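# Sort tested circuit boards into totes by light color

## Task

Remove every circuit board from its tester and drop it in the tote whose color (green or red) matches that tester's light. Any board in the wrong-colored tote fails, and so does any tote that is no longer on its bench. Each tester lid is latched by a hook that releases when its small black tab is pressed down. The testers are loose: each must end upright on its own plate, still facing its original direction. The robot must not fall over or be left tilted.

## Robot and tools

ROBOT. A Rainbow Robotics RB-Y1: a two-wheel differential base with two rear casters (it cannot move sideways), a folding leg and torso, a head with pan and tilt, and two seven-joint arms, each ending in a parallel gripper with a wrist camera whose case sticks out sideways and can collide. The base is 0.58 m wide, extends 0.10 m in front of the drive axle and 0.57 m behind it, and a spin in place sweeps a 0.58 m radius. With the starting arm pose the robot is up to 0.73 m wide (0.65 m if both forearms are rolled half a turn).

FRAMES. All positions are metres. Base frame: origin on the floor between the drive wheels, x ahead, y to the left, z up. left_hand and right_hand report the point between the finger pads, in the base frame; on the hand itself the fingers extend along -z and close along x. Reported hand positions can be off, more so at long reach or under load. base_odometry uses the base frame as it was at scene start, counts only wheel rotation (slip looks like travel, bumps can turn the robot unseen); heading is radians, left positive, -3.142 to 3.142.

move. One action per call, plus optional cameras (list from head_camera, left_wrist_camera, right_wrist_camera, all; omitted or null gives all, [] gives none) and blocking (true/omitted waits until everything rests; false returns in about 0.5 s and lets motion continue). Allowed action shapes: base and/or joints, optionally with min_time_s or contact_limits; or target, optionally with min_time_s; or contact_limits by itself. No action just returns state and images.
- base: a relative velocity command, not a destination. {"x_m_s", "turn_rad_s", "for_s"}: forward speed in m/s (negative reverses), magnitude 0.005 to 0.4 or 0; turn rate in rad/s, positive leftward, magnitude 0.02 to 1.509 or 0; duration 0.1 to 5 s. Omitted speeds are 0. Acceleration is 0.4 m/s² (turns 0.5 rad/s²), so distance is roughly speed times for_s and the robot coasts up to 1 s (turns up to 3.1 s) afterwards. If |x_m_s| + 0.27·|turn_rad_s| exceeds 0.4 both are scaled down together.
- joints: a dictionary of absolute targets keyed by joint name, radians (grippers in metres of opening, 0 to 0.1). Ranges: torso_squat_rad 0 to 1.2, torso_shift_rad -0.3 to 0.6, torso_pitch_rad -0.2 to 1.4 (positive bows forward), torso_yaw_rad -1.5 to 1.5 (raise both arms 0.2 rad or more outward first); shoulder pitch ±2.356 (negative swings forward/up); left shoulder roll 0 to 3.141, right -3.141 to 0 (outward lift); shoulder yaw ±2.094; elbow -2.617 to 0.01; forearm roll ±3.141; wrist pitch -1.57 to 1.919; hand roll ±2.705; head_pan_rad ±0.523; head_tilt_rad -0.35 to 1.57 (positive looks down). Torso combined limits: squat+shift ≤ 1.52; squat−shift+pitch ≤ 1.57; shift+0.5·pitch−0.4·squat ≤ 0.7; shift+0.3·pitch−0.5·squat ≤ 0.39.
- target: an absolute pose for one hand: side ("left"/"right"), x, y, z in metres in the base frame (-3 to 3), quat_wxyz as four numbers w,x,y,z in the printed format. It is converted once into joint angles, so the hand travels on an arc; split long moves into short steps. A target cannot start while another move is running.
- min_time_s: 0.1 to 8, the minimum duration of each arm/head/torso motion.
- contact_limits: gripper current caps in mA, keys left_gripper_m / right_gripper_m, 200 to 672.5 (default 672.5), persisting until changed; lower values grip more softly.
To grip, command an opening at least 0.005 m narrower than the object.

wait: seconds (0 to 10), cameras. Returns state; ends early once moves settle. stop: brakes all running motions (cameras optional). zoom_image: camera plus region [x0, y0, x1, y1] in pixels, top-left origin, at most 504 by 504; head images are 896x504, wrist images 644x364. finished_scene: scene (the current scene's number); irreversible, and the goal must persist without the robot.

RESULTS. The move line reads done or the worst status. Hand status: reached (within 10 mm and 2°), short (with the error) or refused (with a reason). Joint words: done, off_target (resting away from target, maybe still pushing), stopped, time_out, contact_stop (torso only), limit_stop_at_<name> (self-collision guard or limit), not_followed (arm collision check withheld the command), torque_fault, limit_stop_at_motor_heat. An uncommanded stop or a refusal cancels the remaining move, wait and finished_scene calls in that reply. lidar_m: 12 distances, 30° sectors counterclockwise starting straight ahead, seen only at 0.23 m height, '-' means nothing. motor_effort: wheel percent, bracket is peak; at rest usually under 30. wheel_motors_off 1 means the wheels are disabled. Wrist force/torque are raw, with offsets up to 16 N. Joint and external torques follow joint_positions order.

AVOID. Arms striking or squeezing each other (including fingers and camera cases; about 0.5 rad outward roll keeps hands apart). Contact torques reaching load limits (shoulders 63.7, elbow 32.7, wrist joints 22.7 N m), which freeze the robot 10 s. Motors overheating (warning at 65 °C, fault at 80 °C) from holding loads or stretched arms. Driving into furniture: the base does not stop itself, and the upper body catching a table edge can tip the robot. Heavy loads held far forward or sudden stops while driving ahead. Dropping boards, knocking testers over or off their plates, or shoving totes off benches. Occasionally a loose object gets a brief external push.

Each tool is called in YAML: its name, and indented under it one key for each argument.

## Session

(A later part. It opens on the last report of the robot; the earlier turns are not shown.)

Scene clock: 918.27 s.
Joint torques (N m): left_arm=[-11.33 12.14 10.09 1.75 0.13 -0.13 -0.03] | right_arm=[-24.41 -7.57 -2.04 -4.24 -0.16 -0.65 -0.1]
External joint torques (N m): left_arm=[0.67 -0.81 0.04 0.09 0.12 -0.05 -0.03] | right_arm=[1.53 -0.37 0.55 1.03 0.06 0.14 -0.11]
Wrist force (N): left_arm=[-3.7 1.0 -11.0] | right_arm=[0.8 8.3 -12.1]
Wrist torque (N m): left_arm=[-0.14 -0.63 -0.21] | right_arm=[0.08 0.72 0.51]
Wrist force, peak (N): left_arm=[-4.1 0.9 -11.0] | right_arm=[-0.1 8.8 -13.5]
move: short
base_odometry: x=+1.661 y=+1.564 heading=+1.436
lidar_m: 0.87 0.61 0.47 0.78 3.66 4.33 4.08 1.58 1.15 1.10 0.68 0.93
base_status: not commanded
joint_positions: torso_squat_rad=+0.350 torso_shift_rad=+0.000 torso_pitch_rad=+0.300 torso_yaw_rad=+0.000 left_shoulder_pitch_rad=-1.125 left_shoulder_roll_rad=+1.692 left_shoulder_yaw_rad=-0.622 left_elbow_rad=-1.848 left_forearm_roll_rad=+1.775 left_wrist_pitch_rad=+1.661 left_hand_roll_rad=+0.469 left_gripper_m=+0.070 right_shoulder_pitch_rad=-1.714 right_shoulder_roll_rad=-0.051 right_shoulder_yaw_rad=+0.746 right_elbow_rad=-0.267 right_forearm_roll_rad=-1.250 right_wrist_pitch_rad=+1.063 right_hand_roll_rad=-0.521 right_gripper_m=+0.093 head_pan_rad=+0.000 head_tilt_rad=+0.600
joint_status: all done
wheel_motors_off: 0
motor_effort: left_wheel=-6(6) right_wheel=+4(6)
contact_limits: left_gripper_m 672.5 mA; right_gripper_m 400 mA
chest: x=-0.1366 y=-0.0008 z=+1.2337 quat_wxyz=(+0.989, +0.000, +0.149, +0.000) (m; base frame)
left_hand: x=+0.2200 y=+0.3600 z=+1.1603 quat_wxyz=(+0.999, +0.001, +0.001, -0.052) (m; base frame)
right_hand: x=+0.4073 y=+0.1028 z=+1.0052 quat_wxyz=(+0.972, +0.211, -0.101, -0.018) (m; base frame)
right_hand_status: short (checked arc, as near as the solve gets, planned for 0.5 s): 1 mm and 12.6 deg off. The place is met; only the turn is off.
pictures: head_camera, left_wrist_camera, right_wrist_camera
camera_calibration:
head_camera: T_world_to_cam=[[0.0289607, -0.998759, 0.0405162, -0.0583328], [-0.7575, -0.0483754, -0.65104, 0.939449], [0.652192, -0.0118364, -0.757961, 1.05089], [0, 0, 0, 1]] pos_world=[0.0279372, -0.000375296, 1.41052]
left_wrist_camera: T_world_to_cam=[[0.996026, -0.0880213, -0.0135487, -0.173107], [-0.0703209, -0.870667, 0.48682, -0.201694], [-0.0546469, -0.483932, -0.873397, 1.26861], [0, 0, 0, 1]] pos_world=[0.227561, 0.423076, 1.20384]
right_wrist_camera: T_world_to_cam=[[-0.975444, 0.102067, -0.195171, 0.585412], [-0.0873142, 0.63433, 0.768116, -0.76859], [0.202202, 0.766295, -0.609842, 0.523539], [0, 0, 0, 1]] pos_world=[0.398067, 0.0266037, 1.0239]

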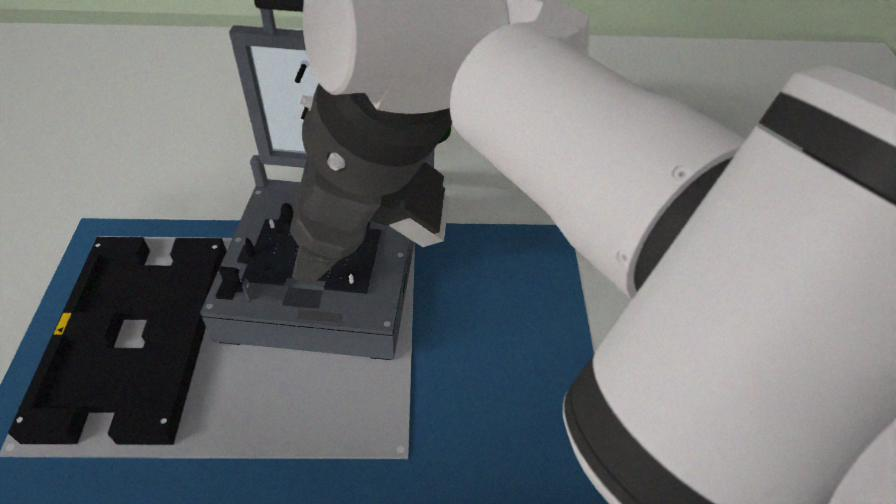

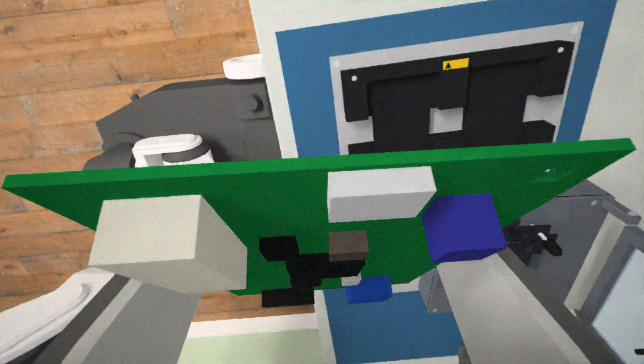

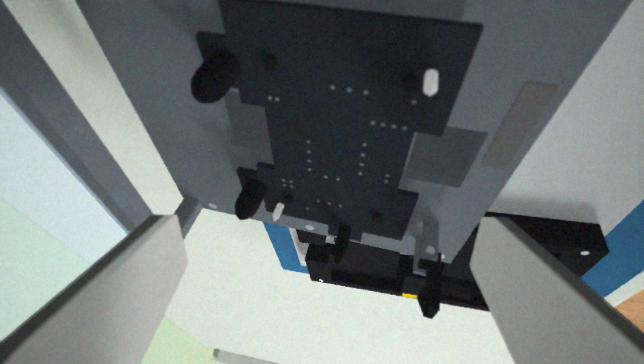

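move:
  target: {"side":"right","x":0.404,"y":0.103,"z":0.955,"quat_wxyz":[0.985,0.173,0,0]}
  min_time_s: 2

zoom_image:
  camera: "head_camera"
  region: [150, 100, 450, 400]

Scene clock: 925.80 s.
Joint torques (N m): left_arm=[-11.48 11.88 10.07 1.78 0.19 -0.17 -0.07] | right_arm=[-0.49 5.31 3.78 1.83 0.93 7.71 1.26]
External joint torques (N m): left_arm=[0.52 -1.06 0.02 0.11 0.18 -0.09 -0.07] | right_arm=[24.87 11.25 6.26 7.18 1.1 8.6 1.25]
Wrist force (N): left_arm=[-3.8 1.1 -10.9] | right_arm=[32.0 27.7 2.1]
Wrist torque (N m): left_arm=[-0.12 -0.64 -0.20] | right_arm=[0.51 0.70 -0.34]
Wrist force, peak (N): left_arm=[-3.9 1.0 -11.2] | right_arm=[6.8 20.1 56.0]
move: short
base_odometry: x=+1.661 y=+1.564 heading=+1.436
lidar_m: 0.87 0.62 0.47 0.78 3.66 4.33 4.08 1.58 1.14 1.09 0.68 0.91
base_status: not commanded
joint_positions: torso_squat_rad=+0.350 torso_shift_rad=+0.000 torso_pitch_rad=+0.299 torso_yaw_rad=+0.000 left_shoulder_pitch_rad=-1.125 left_shoulder_roll_rad=+1.692 left_shoulder_yaw_rad=-0.622 left_elbow_rad=-1.848 left_forearm_roll_rad=+1.775 left_wrist_pitch_rad=+1.661 left_hand_roll_rad=+0.469 left_gripper_m=+0.070 right_shoulder_pitch_rad=-1.618 right_shoulder_roll_rad=-0.020 right_shoulder_yaw_rad=+0.772 right_elbow_rad=-0.269 right_forearm_roll_rad=-1.217 right_wrist_pitch_rad=+0.921 right_hand_roll_rad=-0.510 right_gripper_m=+0.093 head_pan_rad=+0.000 head_tilt_rad=+0.600
joint_status: all done
wheel_motors_off: 0
motor_effort: left_wheel=-8(9) right_wheel=+1(6)
contact_limits: left_gripper_m 672.5 mA; right_gripper_m 400 mA
chest: x=-0.1370 y=-0.0008 z=+1.2337 quat_wxyz=(+0.989, +0.001, +0.149, +0.000) (m; base frame)
left_hand: x=+0.2197 y=+0.3600 z=+1.1607 quat_wxyz=(+0.999, +0.001, +0.000, -0.052) (m; base frame)
right_hand: x=+0.4059 y=+0.1033 z=+0.9599 quat_wxyz=(+0.968, +0.217, -0.126, -0.021) (m; base frame)
right_hand_status: short (checked arc, as near as the solve gets, planned for 2.0 s): 5 mm and 15.6 deg off. The place is met; only the turn is off.
pictures: head_camera, left_wrist_camera, right_wrist_camera
camera_calibration:
head_camera: T_world_to_cam=[[0.0289881, -0.99876, 0.0404669, -0.0583575], [-0.756896, -0.0483749, -0.651742, 0.940171], [0.652892, -0.0117365, -0.75736, 1.05051], [0, 0, 0, 1]] pos_world=[0.027436, -0.000475133, 1.41072]
left_wrist_camera: T_world_to_cam=[[0.996041, -0.087985, -0.0126705, -0.173785], [-0.0707247, -0.870726, 0.486655, -0.201602], [-0.053851, -0.483833, -0.873502, 1.26884], [0, 0, 0, 1]] pos_world=[0.227168, 0.423077, 1.20425]
right_wrist_camera: T_world_to_cam=[[-0.962927, 0.120565, -0.24132, 0.61254], [-0.114821, 0.626309, 0.771073, -0.725125], [0.244105, 0.770196, -0.589246, 0.458686], [0, 0, 0, 1]] pos_world=[0.394605, 0.0270232, 0.977222]

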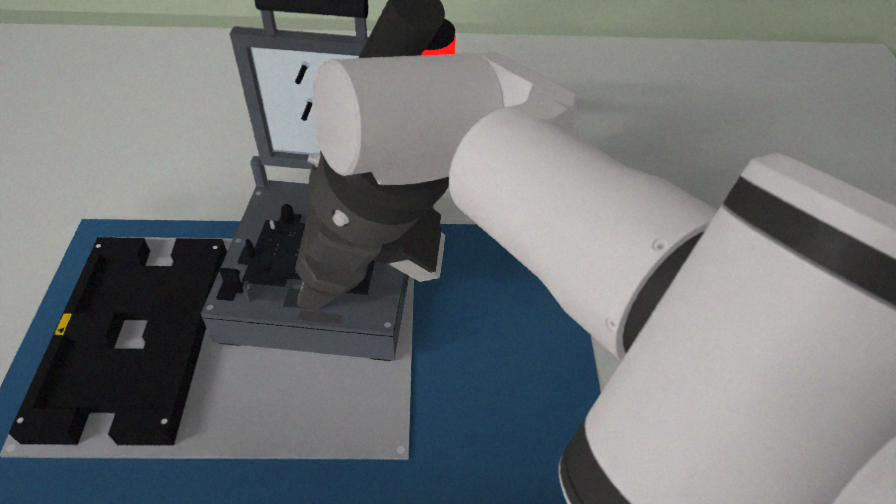

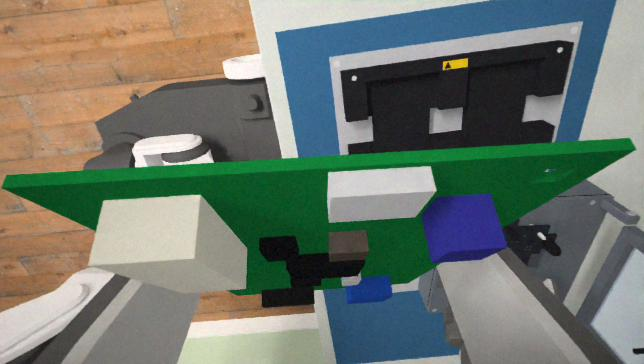

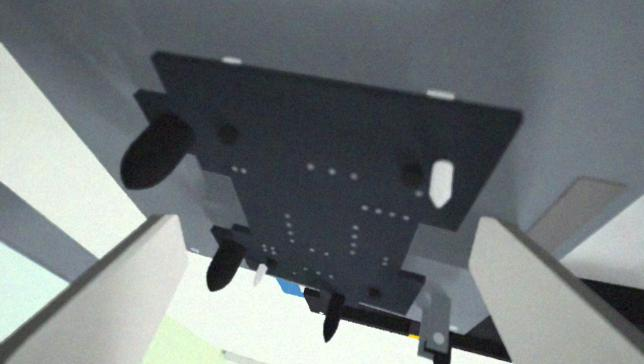

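Scaled by 1.680 from the camera's 896x504 image, which has a finer 1280x720 frame.

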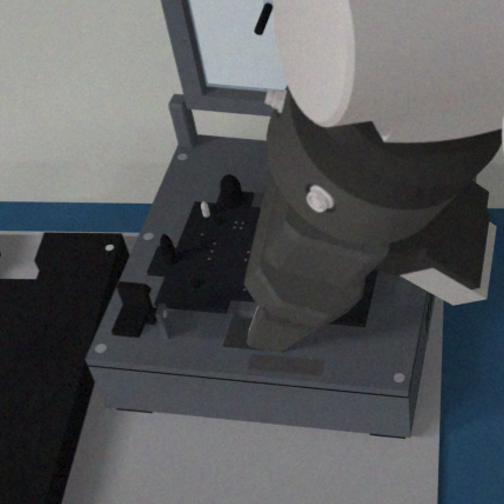

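move:
  target: {"side":"right","x":0.407,"y":0.103,"z":0.975,"quat_wxyz":[0.968,0.217,-0.126,-0.021]}
  cameras: []

move:
  target: {"side":"right","x":0.419,"y":0.102,"z":0.958,"quat_wxyz":[0.968,0.217,-0.126,-0.021]}
  min_time_s: 2

zoom_image:
  camera: "head_camera"
  region: [150, 100, 450, 400]

Scene clock: 931.47 s.
Joint torques (N m): left_arm=[-11.39 11.8 10.09 1.7 0.25 -0.08 -0.03] | right_arm=[-22.64 -5.41 -1.88 -4.21 -0.1 -0.57 0.07]
External joint torques (N m): left_arm=[0.61 -1.15 0.04 0.05 0.23 -0.01 -0.03] | right_arm=[2.96 0.84 1.03 1.14 0.07 0.3 0.06]
Wrist force (N): left_arm=[-3.7 0.9 -10.9] | right_arm=[0.7 8.4 -12.0]
Wrist torque (N m): left_arm=[-0.11 -0.63 -0.20] | right_arm=[0.07 0.73 0.50]
Wrist force, peak (N): left_arm=[-4.0 1.1 -11.1] | right_arm=[31.9 27.9 2.5]
move: done
base_odometry: x=+1.661 y=+1.564 heading=+1.436
lidar_m: 0.87 0.62 0.47 0.78 3.66 4.32 4.08 1.58 1.15 1.10 0.68 0.91
base_status: not commanded
joint_positions: torso_squat_rad=+0.350 torso_shift_rad=+0.000 torso_pitch_rad=+0.300 torso_yaw_rad=+0.000 left_shoulder_pitch_rad=-1.125 left_shoulder_roll_rad=+1.692 left_shoulder_yaw_rad=-0.622 left_elbow_rad=-1.848 left_forearm_roll_rad=+1.775 left_wrist_pitch_rad=+1.661 left_hand_roll_rad=+0.469 left_gripper_m=+0.070 right_shoulder_pitch_rad=-1.632 right_shoulder_roll_rad=-0.048 right_shoulder_yaw_rad=+0.775 right_elbow_rad=-0.319 right_forearm_roll_rad=-1.215 right_wrist_pitch_rad=+0.971 right_hand_roll_rad=-0.543 right_gripper_m=+0.093 head_pan_rad=+0.000 head_tilt_rad=+0.600
joint_status: all done
wheel_motors_off: 0
motor_effort: left_wheel=-6(8) right_wheel=+1(3)
contact_limits: left_gripper_m 672.5 mA; right_gripper_m 400 mA
chest: x=-0.1366 y=-0.0008 z=+1.2337 quat_wxyz=(+0.989, +0.000, +0.149, +0.000) (m; base frame)
left_hand: x=+0.2200 y=+0.3600 z=+1.1603 quat_wxyz=(+0.999, +0.001, +0.000, -0.052) (m; base frame)
right_hand: x=+0.4076 y=+0.1033 z=+0.9747 quat_wxyz=(+0.969, +0.215, -0.120, -0.020) (m; base frame)
right_hand_status: reached (checked arc, planned for 0.3 s): 1 mm and 0.7 deg off.
pictures: none
No camera images: "cameras" was empty.

Scene clock: 933.80 s.
Joint torques (N m): left_arm=[-11.49 12.03 10.15 1.79 0.25 -0.2 -0.06] | right_arm=[-18.75 -6.31 -2.38 -1.28 1.36 -0.56 0.74]
External joint torques (N m): left_arm=[0.51 -0.92 0.1 0.13 0.24 -0.12 -0.06] | right_arm=[6.68 -0.41 0.08 4.14 1.5 0.4 0.73]
Wrist force (N): left_arm=[-4.1 1.1 -10.8] | right_arm=[0.4 15.3 -9.7]
Wrist torque (N m): left_arm=[-0.14 -0.67 -0.24] | right_arm=[0.18 0.83 0.09]
Wrist force, peak (N): left_arm=[-3.9 1.2 -11.1] | right_arm=[0.4 15.3 -9.7]
move: short
base_odometry: x=+1.661 y=+1.564 heading=+1.436
lidar_m: 0.87 0.62 0.47 0.78 3.65 4.33 4.08 1.59 1.15 1.10 0.68 0.91
base_status: not commanded
joint_positions: torso_squat_rad=+0.350 torso_shift_rad=+0.000 torso_pitch_rad=+0.300 torso_yaw_rad=+0.000 left_shoulder_pitch_rad=-1.125 left_shoulder_roll_rad=+1.692 left_shoulder_yaw_rad=-0.622 left_elbow_rad=-1.848 left_forearm_roll_rad=+1.775 left_wrist_pitch_rad=+1.661 left_hand_roll_rad=+0.469 left_gripper_m=+0.070 right_shoulder_pitch_rad=-1.605 right_shoulder_roll_rad=-0.024 right_shoulder_yaw_rad=+0.772 right_elbow_rad=-0.268 right_forearm_roll_rad=-1.207 right_wrist_pitch_rad=+0.853 right_hand_roll_rad=-0.504 right_gripper_m=+0.093 head_pan_rad=+0.000 head_tilt_rad=+0.600
joint_status: all done
wheel_motors_off: 0
motor_effort: left_wheel=-5(8) right_wheel=+0(3)
contact_limits: left_gripper_m 672.5 mA; right_gripper_m 400 mA
chest: x=-0.1367 y=-0.0008 z=+1.2337 quat_wxyz=(+0.989, +0.000, +0.149, +0.000) (m; base frame)
left_hand: x=+0.2200 y=+0.3600 z=+1.1603 quat_wxyz=(+0.999, +0.001, +0.000, -0.052) (m; base frame)
right_hand: x=+0.4184 y=+0.1024 z=+0.9592 quat_wxyz=(+0.962, +0.226, -0.153, -0.025) (m; base frame)
right_hand_status: short (checked arc, as near as the solve gets, planned for 2.0 s): 1 mm and 3.4 deg off. The place is met; only the turn is off.
pictures: head_camera, left_wrist_camera, right_wrist_camera
camera_calibration:
head_camera: T_world_to_cam=[[0.0289553, -0.998759, 0.0405206, -0.0584388], [-0.757408, -0.0483759, -0.651147, 0.939593], [0.652299, -0.0118365, -0.757869, 1.05076], [0, 0, 0, 1]] pos_world=[0.027937, -0.000475295, 1.41052]
left_wrist_camera: T_world_to_cam=[[0.996032, -0.0879738, -0.0134612, -0.173133], [-0.0703222, -0.870671, 0.486813, -0.201741], [-0.0545471, -0.483935, -0.873402, 1.26868], [0, 0, 0, 1]] pos_world=[0.227462, 0.423077, 1.20395]
right_wrist_camera: T_world_to_cam=[[-0.946529, 0.143284, -0.289056, 0.661083], [-0.144585, 0.612555, 0.777092, -0.714406], [0.288408, 0.777333, -0.559084, 0.40771], [0, 0, 0, 1]] pos_world=[0.404855, 0.0259631, 0.974193]

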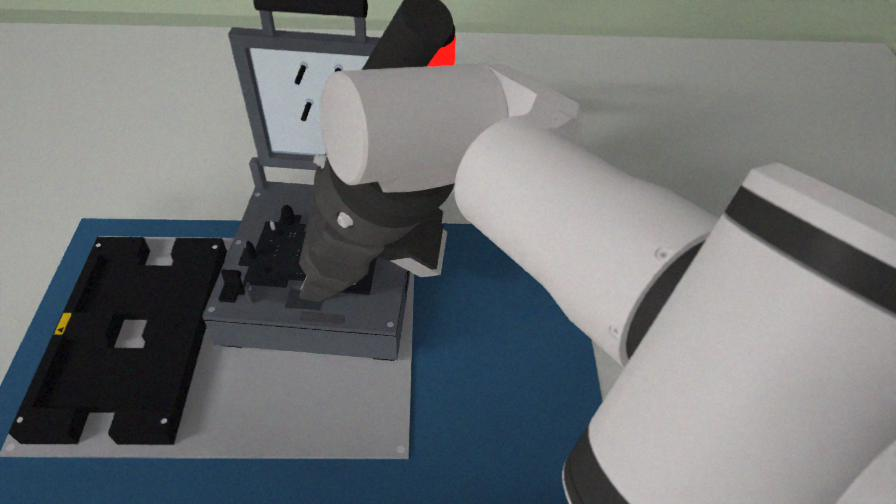

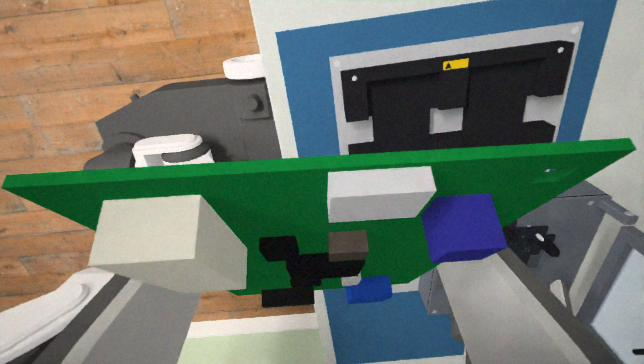

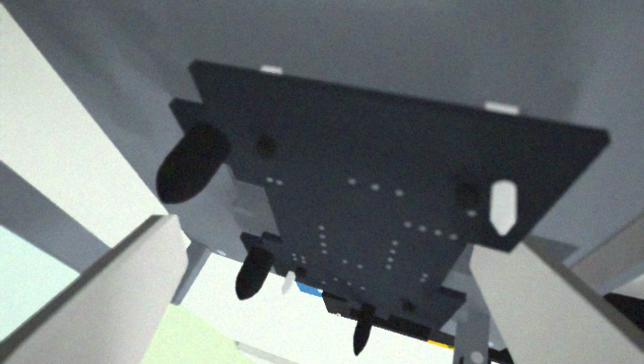

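Scaled by 1.680 from the camera's 896x504 image, which has a finer 1280x720 frame.

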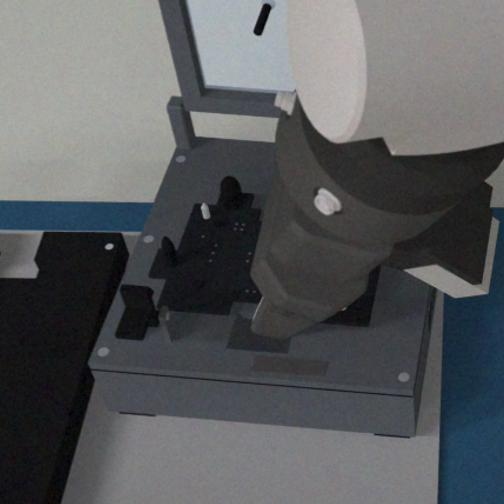

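move:
  target: {"side":"right","x":0.417,"y":0.102,"z":0.952,"quat_wxyz":[0.962,0.226,-0.153,-0.025]}
  min_time_s: 1
  cameras: []

move:
  target: {"side":"right","x":0.385,"y":0.102,"z":0.952,"quat_wxyz":[0.962,0.226,-0.153,-0.025]}
  min_time_s: 2.5

zoom_image:
  camera: "head_camera"
  region: [150, 100, 450, 400]

Scene clock: 940.70 s.
Joint torques (N m): left_arm=[-11.2 11.85 10.07 1.78 0.23 -0.27 -0.02] | right_arm=[-11.64 -7.97 2.5 1.33 3 1.77 1.34]
External joint torques (N m): left_arm=[0.8 -1.09 0.01 0.12 0.21 -0.19 -0.02] | right_arm=[13.69 -2.25 4.95 6.78 3.14 2.76 1.33]
Wrist force (N): left_arm=[-4.0 1.1 -10.9] | right_arm=[5.7 25.5 -5.5]
Wrist torque (N m): left_arm=[-0.14 -0.68 -0.22] | right_arm=[0.30 0.95 -0.38]
Wrist force, peak (N): left_arm=[-3.9 1.1 -11.1] | right_arm=[5.8 25.8 -5.9]
move: done
base_odometry: x=+1.661 y=+1.564 heading=+1.436
lidar_m: 0.87 0.62 0.47 0.78 3.65 4.33 4.07 1.58 1.15 1.10 0.68 0.91
base_status: not commanded
joint_positions: torso_squat_rad=+0.350 torso_shift_rad=+0.000 torso_pitch_rad=+0.300 torso_yaw_rad=+0.000 left_shoulder_pitch_rad=-1.125 left_shoulder_roll_rad=+1.692 left_shoulder_yaw_rad=-0.622 left_elbow_rad=-1.848 left_forearm_roll_rad=+1.775 left_wrist_pitch_rad=+1.661 left_hand_roll_rad=+0.469 left_gripper_m=+0.070 right_shoulder_pitch_rad=-1.593 right_shoulder_roll_rad=-0.019 right_shoulder_yaw_rad=+0.773 right_elbow_rad=-0.269 right_forearm_roll_rad=-1.205 right_wrist_pitch_rad=+0.838 right_hand_roll_rad=-0.499 right_gripper_m=+0.093 head_pan_rad=+0.000 head_tilt_rad=+0.600
joint_status: all done
wheel_motors_off: 0
motor_effort: left_wheel=-6(7) right_wheel=+2(4)
contact_limits: left_gripper_m 672.5 mA; right_gripper_m 400 mA
chest: x=-0.1368 y=-0.0007 z=+1.2337 quat_wxyz=(+0.989, +0.000, +0.149, +0.000) (m; base frame)
left_hand: x=+0.2198 y=+0.3601 z=+1.1604 quat_wxyz=(+0.999, +0.001, +0.000, -0.052) (m; base frame)
right_hand: x=+0.4170 y=+0.1038 z=+0.9546 quat_wxyz=(+0.961, +0.228, -0.155, -0.024) (m; base frame)
right_hand_status: reached (checked arc, planned for 1.0 s): 3 mm and 0.4 deg off.
pictures: none
No camera images: "cameras" was empty.

Scene clock: 943.53 s.
Joint torques (N m): left_arm=[-11.35 12.18 10.14 1.73 0.19 -0.14 0.02] | right_arm=[19.01 -15.4 18.31 16.61 6.63 12.73 2.67]
External joint torques (N m): left_arm=[0.65 -0.74 0.09 0.06 0.18 -0.06 0.02] | right_arm=[43.38 -11.16 25.07 22.23 6.49 13.84 2.65]
Wrist force (N): left_arm=[-4.1 1.0 -10.6] | right_arm=[27.5 65.4 47.6]
Wrist torque (N m): left_arm=[-0.13 -0.67 -0.21] | right_arm=[1.26 3.05 -2.36]
Wrist force, peak (N): left_arm=[-4.0 1.2 -11.0] | right_arm=[27.9 65.8 49.5]
move: short
base_odometry: x=+1.661 y=+1.564 heading=+1.436
lidar_m: 0.87 0.62 0.47 0.78 3.65 4.32 4.08 1.58 1.15 1.10 0.68 0.91
base_status: not commanded
joint_positions: torso_squat_rad=+0.350 torso_shift_rad=-0.001 torso_pitch_rad=+0.297 torso_yaw_rad=+0.000 left_shoulder_pitch_rad=-1.125 left_shoulder_roll_rad=+1.692 left_shoulder_yaw_rad=-0.622 left_elbow_rad=-1.848 left_forearm_roll_rad=+1.775 left_wrist_pitch_rad=+1.661 left_hand_roll_rad=+0.469 left_gripper_m=+0.070 right_shoulder_pitch_rad=-1.412 right_shoulder_roll_rad=-0.212 right_shoulder_yaw_rad=+0.888 right_elbow_rad=-0.858 right_forearm_roll_rad=-1.030 right_wrist_pitch_rad=+0.943 right_hand_roll_rad=-0.884 right_gripper_m=+0.093 head_pan_rad=+0.000 head_tilt_rad=+0.600
joint_status: all done
wheel_motors_off: 0
motor_effort: left_wheel=-4(12) right_wheel=+2(6)
contact_limits: left_gripper_m 672.5 mA; right_gripper_m 400 mA
chest: x=-0.1380 y=-0.0008 z=+1.2339 quat_wxyz=(+0.989, +0.001, +0.148, +0.000) (m; base frame)
left_hand: x=+0.2187 y=+0.3601 z=+1.1615 quat_wxyz=(+0.999, +0.001, -0.001, -0.052) (m; base frame)
right_hand: x=+0.3852 y=+0.1091 z=+0.9621 quat_wxyz=(+0.960, +0.235, -0.154, -0.019) (m; base frame)
right_hand_status: short (checked arc, planned for 2.5 s): 12 mm and 1.2 deg off.
pictures: head_camera, left_wrist_camera, right_wrist_camera
camera_calibration:
head_camera: T_world_to_cam=[[0.0291893, -0.998759, 0.0403527, -0.0581794], [-0.755773, -0.0484724, -0.653038, 0.941249], [0.654183, -0.0114357, -0.75625, 1.05007], [0, 0, 0, 1]] pos_world=[0.0261336, -0.000474281, 1.41113]
left_wrist_camera: T_world_to_cam=[[0.996087, -0.0877063, -0.0109049, -0.174938], [-0.0713492, -0.870798, 0.486436, -0.201595], [-0.0521594, -0.483754, -0.873648, 1.26938], [0, 0, 0, 1]] pos_world=[0.22608, 0.423179, 1.20515]
right_wrist_camera: T_world_to_cam=[[-0.946862, 0.135267, -0.291815, 0.633206], [-0.156775, 0.598103, 0.785936, -0.727751], [0.280846, 0.789922, -0.545114, 0.401777], [0, 0, 0, 1]] pos_world=[0.372628, 0.0322457, 0.975758]

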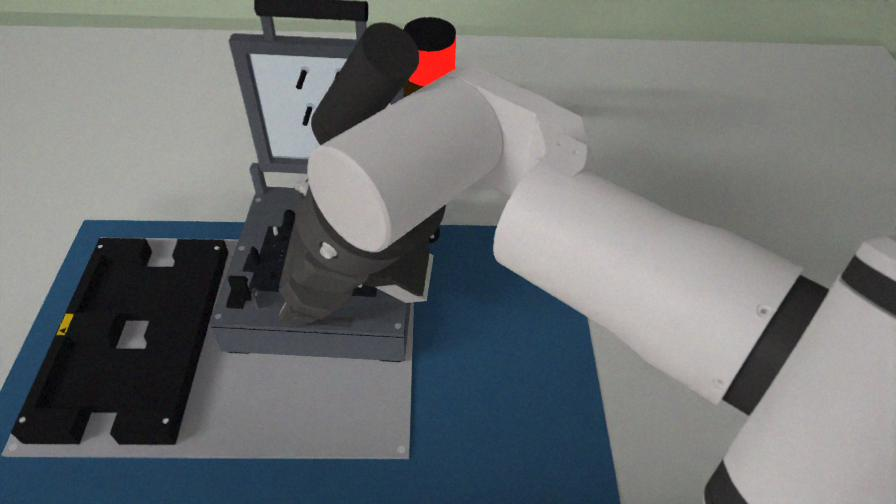

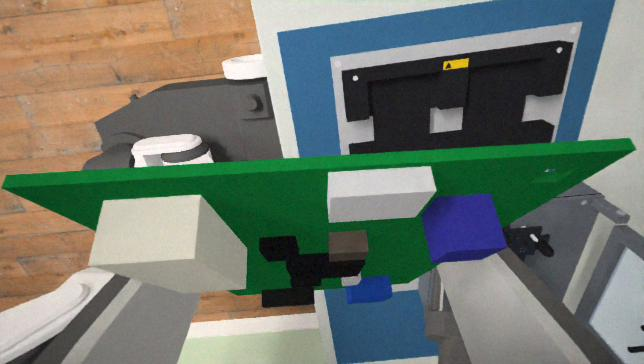

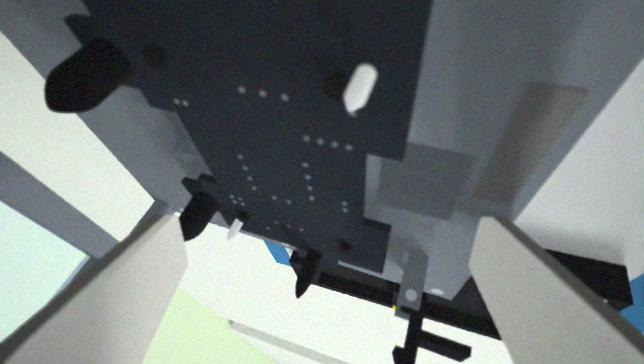

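Scaled by 1.680 from the camera's 896x504 image, which has a finer 1280x720 frame.

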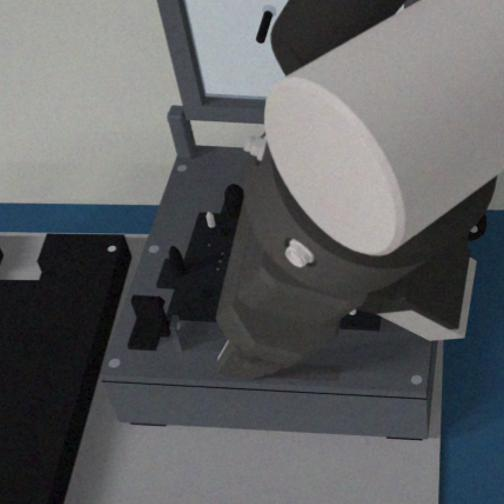

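move:
  target: {"side":"right","x":0.392,"y":0.103,"z":0.985,"quat_wxyz":[0.962,0.226,-0.12,-0.02]}
  cameras: []

move:
  target: {"side":"right","x":0.407,"y":0.101,"z":0.97,"quat_wxyz":[0.962,0.226,-0.12,-0.02]}
  min_time_s: 1.5

zoom_image:
  camera: "head_camera"
  region: [150, 100, 450, 400]

Scene clock: 954.60 s.
Joint torques (N m): left_arm=[-11.34 12.19 10.05 1.75 0.17 -0.05 -0.05] | right_arm=[-21.4 -3.8 -5.49 -4.19 -0.11 -0.67 0.17]
External joint torques (N m): left_arm=[0.67 -0.76 0 0.09 0.16 0.03 -0.05] | right_arm=[3.75 1.49 0.66 1.29 -0.08 0.32 0.15]
Wrist force (N): left_arm=[-3.6 1.1 -10.9] | right_arm=[1.0 7.9 -12.0]
Wrist torque (N m): left_arm=[-0.14 -0.63 -0.23] | right_arm=[0.12 0.76 0.50]
Wrist force, peak (N): left_arm=[-3.9 1.1 -11.2] | right_arm=[27.6 65.3 47.3]
move: done
base_odometry: x=+1.661 y=+1.564 heading=+1.436
lidar_m: 0.87 0.62 0.47 0.80 3.66 4.33 4.07 1.58 1.14 1.09 0.68 0.92
base_status: not commanded
joint_positions: torso_squat_rad=+0.350 torso_shift_rad=+0.000 torso_pitch_rad=+0.300 torso_yaw_rad=+0.000 left_shoulder_pitch_rad=-1.125 left_shoulder_roll_rad=+1.692 left_shoulder_yaw_rad=-0.622 left_elbow_rad=-1.848 left_forearm_roll_rad=+1.775 left_wrist_pitch_rad=+1.661 left_hand_roll_rad=+0.469 left_gripper_m=+0.070 right_shoulder_pitch_rad=-1.497 right_shoulder_roll_rad=-0.200 right_shoulder_yaw_rad=+0.837 right_elbow_rad=-0.747 right_forearm_roll_rad=-1.134 right_wrist_pitch_rad=+1.037 right_hand_roll_rad=-0.788 right_gripper_m=+0.093 head_pan_rad=+0.000 head_tilt_rad=+0.600
joint_status: all done
wheel_motors_off: 0
motor_effort: left_wheel=-6(6) right_wheel=+3(4)
contact_limits: left_gripper_m 672.5 mA; right_gripper_m 400 mA
chest: x=-0.1367 y=-0.0008 z=+1.2337 quat_wxyz=(+0.989, +0.000, +0.149, +0.000) (m; base frame)
left_hand: x=+0.2200 y=+0.3600 z=+1.1603 quat_wxyz=(+0.999, +0.001, +0.000, -0.052) (m; base frame)
right_hand: x=+0.3928 y=+0.1029 z=+0.9840 quat_wxyz=(+0.966, +0.227, -0.120, -0.021) (m; base frame)
right_hand_status: reached (checked arc, planned for 0.4 s): 1 mm and 0.1 deg off.
pictures: none
No camera images: "cameras" was empty.

Scene clock: 956.43 s.
Joint torques (N m): left_arm=[-11.45 12.22 10.2 1.72 0.17 -0.11 -0.01] | right_arm=[-24.49 -3.8 -5.18 -3.96 -0.7 -1.2 0.19]
External joint torques (N m): left_arm=[0.55 -0.73 0.15 0.06 0.16 -0.03 -0.01] | right_arm=[1.04 1.93 -1.14 1.56 -0.54 -0.28 0.18]
Wrist force (N): left_arm=[-3.9 1.1 -10.9] | right_arm=[0.8 7.6 -12.0]
Wrist torque (N m): left_arm=[-0.13 -0.65 -0.20] | right_arm=[0.14 0.74 0.49]
Wrist force, peak (N): left_arm=[-4.1 1.0 -11.2] | right_arm=[0.9 8.7 -12.1]
move: done
base_odometry: x=+1.661 y=+1.564 heading=+1.436
lidar_m: 0.86 0.62 0.47 0.78 3.65 4.33 4.07 1.59 1.15 1.10 0.68 0.92
base_status: not commanded
joint_positions: torso_squat_rad=+0.350 torso_shift_rad=+0.000 torso_pitch_rad=+0.300 torso_yaw_rad=+0.000 left_shoulder_pitch_rad=-1.125 left_shoulder_roll_rad=+1.692 left_shoulder_yaw_rad=-0.622 left_elbow_rad=-1.848 left_forearm_roll_rad=+1.775 left_wrist_pitch_rad=+1.661 left_hand_roll_rad=+0.469 left_gripper_m=+0.070 right_shoulder_pitch_rad=-1.561 right_shoulder_roll_rad=-0.105 right_shoulder_yaw_rad=+0.793 right_elbow_rad=-0.466 right_forearm_roll_rad=-1.194 right_wrist_pitch_rad=+0.968 right_hand_roll_rad=-0.603 right_gripper_m=+0.093 head_pan_rad=+0.000 head_tilt_rad=+0.600
joint_status: all done
wheel_motors_off: 0
motor_effort: left_wheel=-5(6) right_wheel=+4(5)
contact_limits: left_gripper_m 672.5 mA; right_gripper_m 400 mA
chest: x=-0.1367 y=-0.0008 z=+1.2337 quat_wxyz=(+0.989, +0.000, +0.149, +0.000) (m; base frame)
left_hand: x=+0.2200 y=+0.3600 z=+1.1603 quat_wxyz=(+0.999, +0.001, +0.000, -0.052) (m; base frame)
right_hand: x=+0.4067 y=+0.1007 z=+0.9700 quat_wxyz=(+0.966, +0.227, -0.123, -0.021) (m; base frame)
right_hand_status: reached (checked arc, planned for 1.5 s): 0 mm and 0.3 deg off.
pictures: head_camera, left_wrist_camera, right_wrist_camera
camera_calibration:
head_camera: T_world_to_cam=[[0.0289553, -0.998759, 0.0405206, -0.0583389], [-0.757408, -0.0483759, -0.651147, 0.939598], [0.652299, -0.0118365, -0.757869, 1.05076], [0, 0, 0, 1]] pos_world=[0.027937, -0.000375295, 1.41052]
left_wrist_camera: T_world_to_cam=[[0.996025, -0.088061, -0.0134136, -0.173154], [-0.0704214, -0.870662, 0.486814, -0.201674], [-0.0545481, -0.483935, -0.873402, 1.26859], [0, 0, 0, 1]] pos_world=[0.227462, 0.423076, 1.20385]
right_wrist_camera: T_world_to_cam=[[-0.96488, 0.121079, -0.233123, 0.608843], [-0.113278, 0.608913, 0.785107, -0.743645], [0.237011, 0.783942, -0.573813, 0.45295], [0, 0, 0, 1]] pos_world=[0.395867, 0.0240108, 0.985684]

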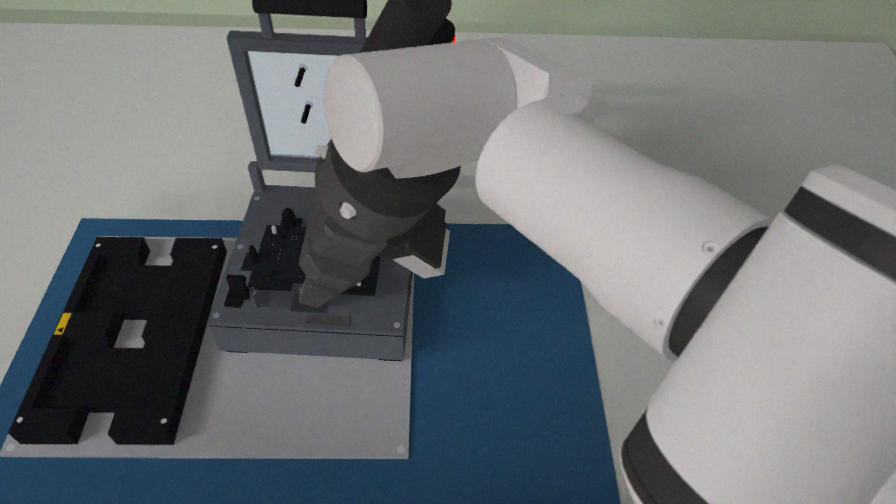

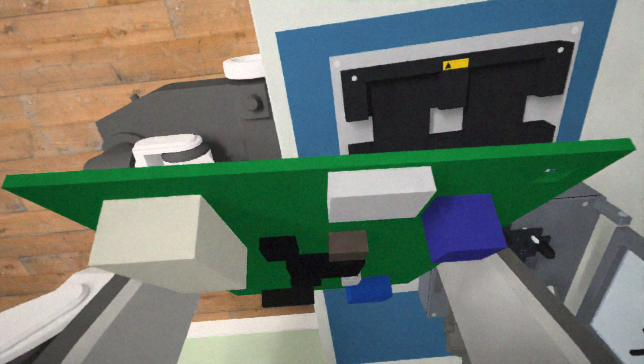

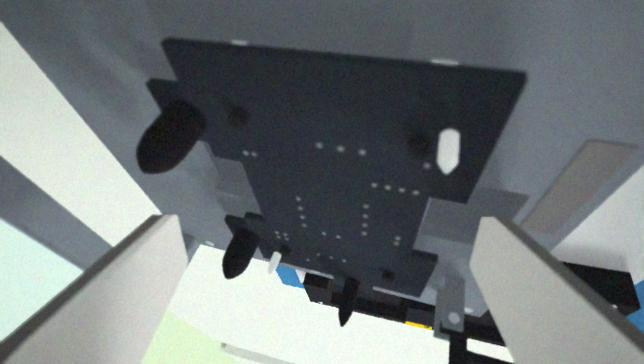

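Scaled by 1.680 from the camera's 896x504 image, which has a finer 1280x720 frame.

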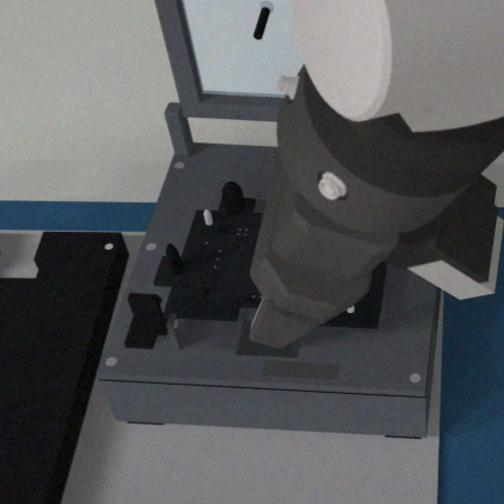

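move:
  target: {"side":"right","x":0.412,"y":0.099,"z":0.951,"quat_wxyz":[0.966,0.227,-0.123,-0.021]}
  min_time_s: 1.5
  cameras: []

move:
  joints: {"right_gripper_m":0.05}

zoom_image:
  camera: "head_camera"
  region: [150, 100, 450, 400]

Scene clock: 964.33 s.
Joint torques (N m): left_arm=[-11.21 12.19 10.25 1.77 0.16 -0.09 -0.02] | right_arm=[-17.46 -8.6 -0.4 0.11 1.85 0.28 0.94]
External joint torques (N m): left_arm=[0.79 -0.75 0.2 0.11 0.14 -0.01 -0.02] | right_arm=[7.89 -2.83 2.07 5.64 2.06 1.2 0.92]
Wrist force (N): left_arm=[-4.2 1.0 -10.8] | right_arm=[1.1 18.3 -7.9]
Wrist torque (N m): left_arm=[-0.13 -0.69 -0.20] | right_arm=[0.21 0.91 -0.08]
Wrist force, peak (N): left_arm=[-4.0 1.1 -11.2] | right_arm=[4.0 36.9 -0.2]
move: done
base_odometry: x=+1.661 y=+1.564 heading=+1.436
lidar_m: 0.86 0.62 0.47 0.78 3.65 4.32 4.07 1.57 1.15 1.09 0.67 0.91
base_status: not commanded
joint_positions: torso_squat_rad=+0.350 torso_shift_rad=+0.000 torso_pitch_rad=+0.299 torso_yaw_rad=+0.000 left_shoulder_pitch_rad=-1.125 left_shoulder_roll_rad=+1.692 left_shoulder_yaw_rad=-0.622 left_elbow_rad=-1.848 left_forearm_roll_rad=+1.775 left_wrist_pitch_rad=+1.661 left_hand_roll_rad=+0.469 left_gripper_m=+0.070 right_shoulder_pitch_rad=-1.589 right_shoulder_roll_rad=-0.029 right_shoulder_yaw_rad=+0.756 right_elbow_rad=-0.268 right_forearm_roll_rad=-1.230 right_wrist_pitch_rad=+0.873 right_hand_roll_rad=-0.469 right_gripper_m=+0.093 head_pan_rad=+0.000 head_tilt_rad=+0.600
joint_status: all done
wheel_motors_off: 0
motor_effort: left_wheel=-4(6) right_wheel=+4(4)
contact_limits: left_gripper_m 672.5 mA; right_gripper_m 400 mA
chest: x=-0.1369 y=-0.0006 z=+1.2337 quat_wxyz=(+0.989, +0.000, +0.149, +0.000) (m; base frame)
left_hand: x=+0.2197 y=+0.3601 z=+1.1605 quat_wxyz=(+0.999, +0.001, +0.000, -0.052) (m; base frame)
right_hand: x=+0.4113 y=+0.1003 z=+0.9527 quat_wxyz=(+0.963, +0.232, -0.137, -0.023) (m; base frame)
right_hand_status: reached (checked arc, as near as the solve gets, planned for 1.5 s): 2 mm and 1.7 deg off.
pictures: none
No camera images: "cameras" was empty.

Scene clock: 965.30 s.
Joint torques (N m): left_arm=[-11.48 12.17 10.18 1.79 0.13 -0.1 -0.09] | right_arm=[-25.53 -12.46 -1.51 -2.49 1.69 -5.4 0.39]
External joint torques (N m): left_arm=[0.52 -0.77 0.13 0.13 0.11 -0.02 -0.09] | right_arm=[-0.2 -6.73 0.96 3.04 1.91 -4.49 0.37]
Wrist force (N): left_arm=[-3.9 1.0 -11.1] | right_arm=[-24.0 11.4 6.5]
Wrist torque (N m): left_arm=[-0.13 -0.65 -0.21] | right_arm=[0.08 0.27 0.52]
Wrist force, peak (N): left_arm=[-3.9 1.0 -11.1] | right_arm=[-26.9 11.2 11.3]
move: off_target
base_odometry: x=+1.661 y=+1.564 heading=+1.436
lidar_m: 0.87 0.61 0.47 0.79 3.66 4.33 4.08 1.58 1.15 1.10 0.68 0.93
base_status: not commanded
joint_positions: torso_squat_rad=+0.350 torso_shift_rad=-0.001 torso_pitch_rad=+0.299 torso_yaw_rad=+0.000 left_shoulder_pitch_rad=-1.125 left_shoulder_roll_rad=+1.692 left_shoulder_yaw_rad=-0.622 left_elbow_rad=-1.848 left_forearm_roll_rad=+1.775 left_wrist_pitch_rad=+1.661 left_hand_roll_rad=+0.469 left_gripper_m=+0.070 right_shoulder_pitch_rad=-1.587 right_shoulder_roll_rad=-0.028 right_shoulder_yaw_rad=+0.757 right_elbow_rad=-0.268 right_forearm_roll_rad=-1.230 right_wrist_pitch_rad=+0.874 right_hand_roll_rad=-0.469 right_gripper_m=+0.057 head_pan_rad=+0.000 head_tilt_rad=+0.600
joint_status: right_gripper_m off_target (ended at +0.057, target +0.050)
wheel_motors_off: 0
motor_effort: left_wheel=-1(4) right_wheel=+8(8)
contact_limits: left_gripper_m 672.5 mA; right_gripper_m 400 mA
chest: x=-0.1372 y=-0.0008 z=+1.2337 quat_wxyz=(+0.989, +0.000, +0.149, +0.000) (m; base frame)
left_hand: x=+0.2195 y=+0.3600 z=+1.1606 quat_wxyz=(+0.999, +0.001, +0.000, -0.052) (m; base frame)
right_hand: x=+0.4100 y=+0.0999 z=+0.9514 quat_wxyz=(+0.963, +0.231, -0.135, -0.023) (m; base frame)
pictures: head_camera, left_wrist_camera, right_wrist_camera
camera_calibration:
head_camera: T_world_to_cam=[[0.0290072, -0.998754, 0.0406051, -0.0585457], [-0.756988, -0.0484779, -0.651628, 0.939872], [0.652785, -0.0118356, -0.757451, 1.05063], [0, 0, 0, 1]] pos_world=[0.0273361, -0.000474922, 1.41062]
left_wrist_camera: T_world_to_cam=[[0.996036, -0.0880382, -0.0127461, -0.173472], [-0.0707269, -0.870657, 0.48678, -0.201747], [-0.0539527, -0.483949, -0.873432, 1.26873], [0, 0, 0, 1]] pos_world=[0.226967, 0.423076, 1.20415]
right_wrist_camera: T_world_to_cam=[[-0.957931, 0.131744, -0.254973, 0.624634], [-0.126662, 0.603145, 0.787511, -0.724386], [0.257536, 0.786677, -0.561084, 0.421383], [0, 0, 0, 1]] pos_world=[0.398083, 0.0231256, 0.966158]

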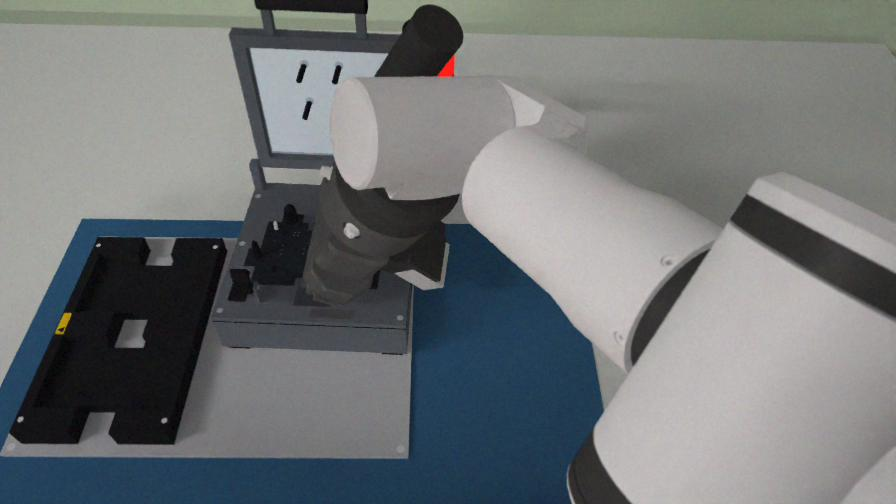

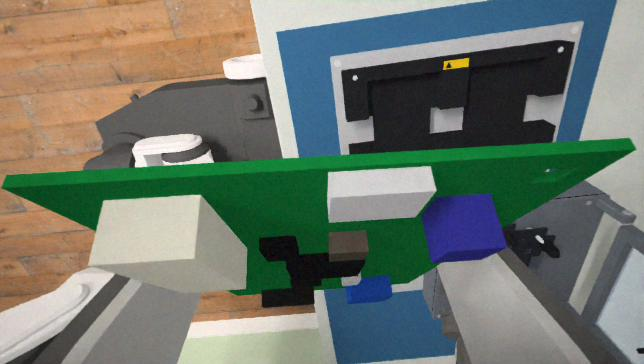

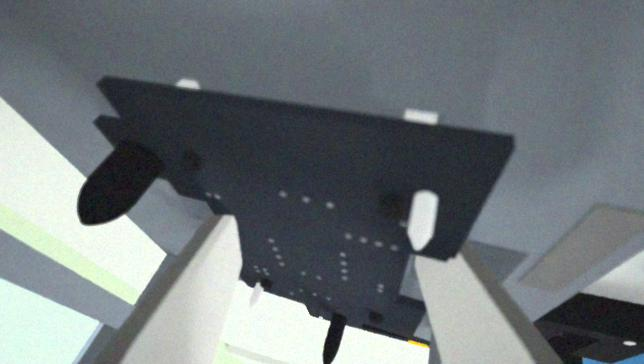

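Scaled by 1.680 from the camera's 896x504 image, which has a finer 1280x720 frame.

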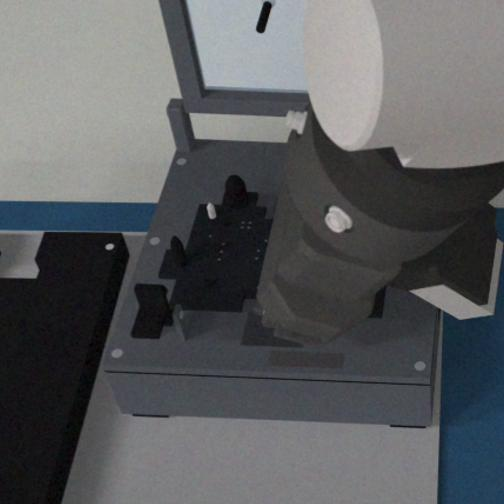

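Gripped the block at .057. Drag it toward the robot.

move:
  target: {"side":"right","x":0.385,"y":0.099,"z":0.953,"quat_wxyz":[0.963,0.232,-0.137,-0.023]}
  min_time_s: 2
  cameras: []

move:
  target: {"side":"right","x":0.355,"y":0.097,"z":0.953,"quat_wxyz":[0.963,0.232,-0.137,-0.023]}
  min_time_s: 2

zoom_image:
  camera: "head_camera"
  region: [50, 100, 450, 500]

Scene clock: 972.73 s.
Joint torques (N m): left_arm=[-11.54 12.23 10.13 1.74 0.17 -0.12 0.01] | right_arm=[-0.97 -10.78 5.38 6.6 3.49 5.82 0.73]
External joint torques (N m): left_arm=[0.47 -0.7 0.08 0.07 0.16 -0.04 0.01] | right_arm=[23.52 -6.38 11.85 12.32 3.46 6.88 0.71]
Wrist force (N): left_arm=[-3.8 1.1 -10.9] | right_arm=[12.3 38.3 20.2]
Wrist torque (N m): left_arm=[-0.15 -0.63 -0.20] | right_arm=[0.73 1.43 -0.39]
Wrist force, peak (N): left_arm=[-3.8 1.4 -11.3] | right_arm=[-19.8 55.6 10.5]
move: done
base_odometry: x=+1.661 y=+1.564 heading=+1.436
lidar_m: 0.87 0.62 0.47 0.78 3.66 4.33 4.08 1.58 1.15 1.10 0.68 0.92
base_status: not commanded
joint_positions: torso_squat_rad=+0.350 torso_shift_rad=-0.001 torso_pitch_rad=+0.298 torso_yaw_rad=+0.000 left_shoulder_pitch_rad=-1.125 left_shoulder_roll_rad=+1.692 left_shoulder_yaw_rad=-0.622 left_elbow_rad=-1.848 left_forearm_roll_rad=+1.775 left_wrist_pitch_rad=+1.661 left_hand_roll_rad=+0.469 left_gripper_m=+0.070 right_shoulder_pitch_rad=-1.412 right_shoulder_roll_rad=-0.210 right_shoulder_yaw_rad=+0.864 right_elbow_rad=-0.818 right_forearm_roll_rad=-1.074 right_wrist_pitch_rad=+0.959 right_hand_roll_rad=-0.823 right_gripper_m=+0.050 head_pan_rad=+0.000 head_tilt_rad=+0.600
joint_status: all done
wheel_motors_off: 0
on_its_own: right_gripper_m moved -0.007 to your old target +0.050
motor_effort: left_wheel=+1(7) right_wheel=+4(7)
contact_limits: left_gripper_m 672.5 mA; right_gripper_m 400 mA
chest: x=-0.1373 y=-0.0007 z=+1.2338 quat_wxyz=(+0.989, +0.000, +0.149, +0.000) (m; base frame)
left_hand: x=+0.2193 y=+0.3601 z=+1.1609 quat_wxyz=(+0.999, +0.001, +0.000, -0.052) (m; base frame)
right_hand: x=+0.3854 y=+0.1030 z=+0.9579 quat_wxyz=(+0.962, +0.236, -0.137, -0.020) (m; base frame)
right_hand_status: reached (checked arc, planned for 2.0 s): 6 mm and 0.6 deg off.
pictures: none
No camera images: "cameras" was empty.

Scene clock: 975.07 s.
Joint torques (N m): left_arm=[-11.27 12.33 10.08 1.67 0.27 -0.15 -0.09] | right_arm=[-18.4 -5.49 -5.78 -3.95 0.23 -0.37 -0.36]
External joint torques (N m): left_arm=[0.73 -0.62 0.03 0.01 0.25 -0.08 -0.09] | right_arm=[4.85 -1.8 2.17 1.82 0.06 0.7 -0.37]
Wrist force (N): left_arm=[-3.7 0.9 -10.7] | right_arm=[1.0 10.8 -7.9]
Wrist torque (N m): left_arm=[-0.12 -0.63 -0.19] | right_arm=[0.11 0.60 0.60]
Wrist force, peak (N): left_arm=[-4.1 1.0 -11.3] | right_arm=[25.6 55.7 37.6]
move: done
base_odometry: x=+1.661 y=+1.564 heading=+1.436
lidar_m: 0.87 0.62 0.47 0.78 3.65 4.32 4.07 1.57 1.15 1.09 0.68 0.92
base_status: not commanded
joint_positions: torso_squat_rad=+0.350 torso_shift_rad=+0.000 torso_pitch_rad=+0.300 torso_yaw_rad=+0.000 left_shoulder_pitch_rad=-1.125 left_shoulder_roll_rad=+1.692 left_shoulder_yaw_rad=-0.622 left_elbow_rad=-1.848 left_forearm_roll_rad=+1.775 left_wrist_pitch_rad=+1.661 left_hand_roll_rad=+0.469 left_gripper_m=+0.070 right_shoulder_pitch_rad=-1.324 right_shoulder_roll_rad=-0.296 right_shoulder_yaw_rad=+0.911 right_elbow_rad=-1.084 right_forearm_roll_rad=-0.993 right_wrist_pitch_rad=+1.010 right_hand_roll_rad=-0.997 right_gripper_m=+0.050 head_pan_rad=+0.000 head_tilt_rad=+0.600
joint_status: all done
wheel_motors_off: 0
motor_effort: left_wheel=-3(4) right_wheel=+4(5)
contact_limits: left_gripper_m 672.5 mA; right_gripper_m 400 mA
chest: x=-0.1367 y=-0.0008 z=+1.2337 quat_wxyz=(+0.989, +0.001, +0.149, +0.000) (m; base frame)
left_hand: x=+0.2199 y=+0.3599 z=+1.1604 quat_wxyz=(+0.999, +0.001, +0.000, -0.052) (m; base frame)
right_hand: x=+0.3547 y=+0.0978 z=+0.9531 quat_wxyz=(+0.963, +0.233, -0.132, -0.021) (m; base frame)
right_hand_status: reached (checked arc, planned for 2.0 s): 1 mm and 0.7 deg off.
pictures: head_camera, left_wrist_camera, right_wrist_camera
camera_calibration:
head_camera: T_world_to_cam=[[0.0288764, -0.998764, 0.0404583, -0.0583462], [-0.757362, -0.0482764, -0.651208, 0.939602], [0.652356, -0.011837, -0.75782, 1.05076], [0, 0, 0, 1]] pos_world=[0.0278371, -0.000475658, 1.41052]
left_wrist_camera: T_world_to_cam=[[0.996018, -0.0881481, -0.0133661, -0.17318], [-0.0705204, -0.870654, 0.486815, -0.201792], [-0.0545491, -0.483934, -0.873403, 1.26863], [0, 0, 0, 1]] pos_world=[0.227463, 0.422976, 1.20395]
right_wrist_camera: T_world_to_cam=[[-0.960114, 0.126999, -0.249102, 0.568008], [-0.125753, 0.599578, 0.790375, -0.734119], [0.249733, 0.790176, -0.559693, 0.439238], [0, 0, 0, 1]] pos_world=[0.343343, 0.0209493, 0.967559]

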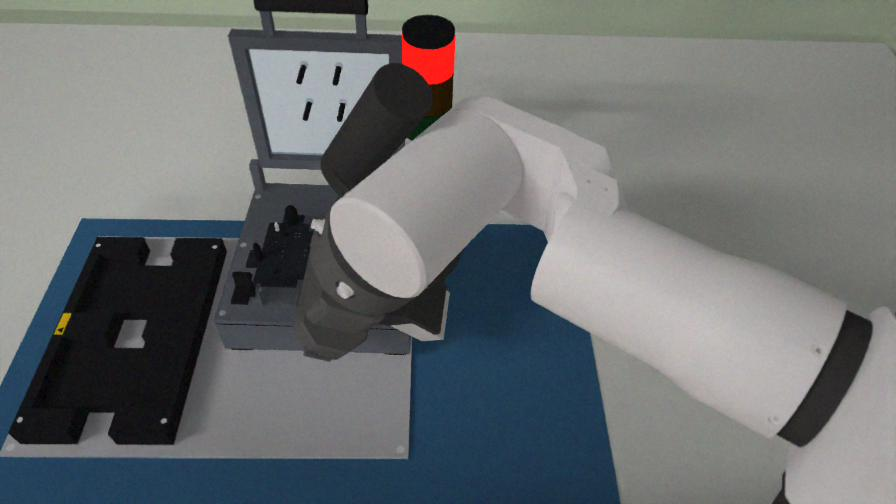

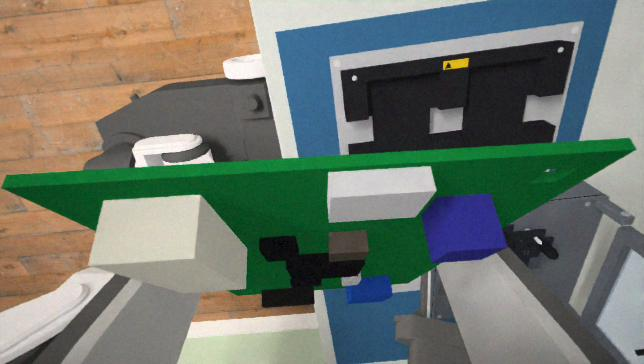

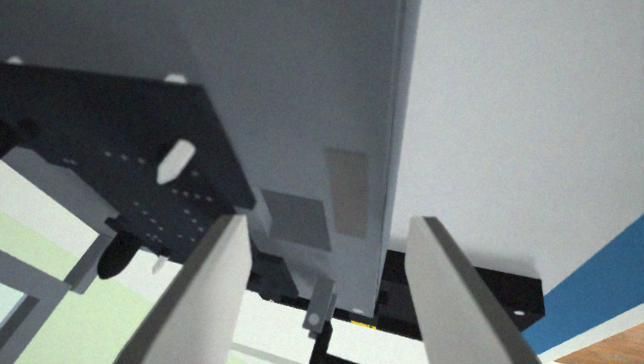

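Scaled by 1.260 from the camera's 896x504 image, which has a finer 1280x720 frame.

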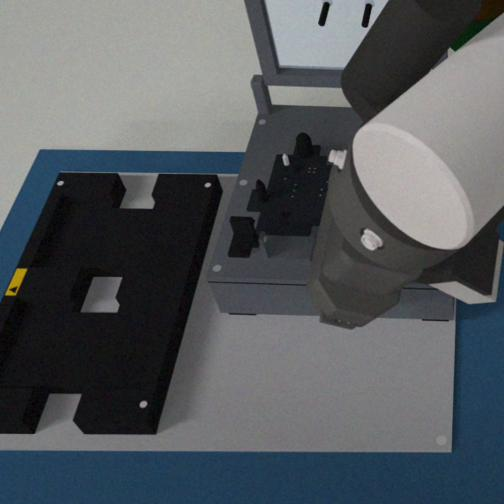

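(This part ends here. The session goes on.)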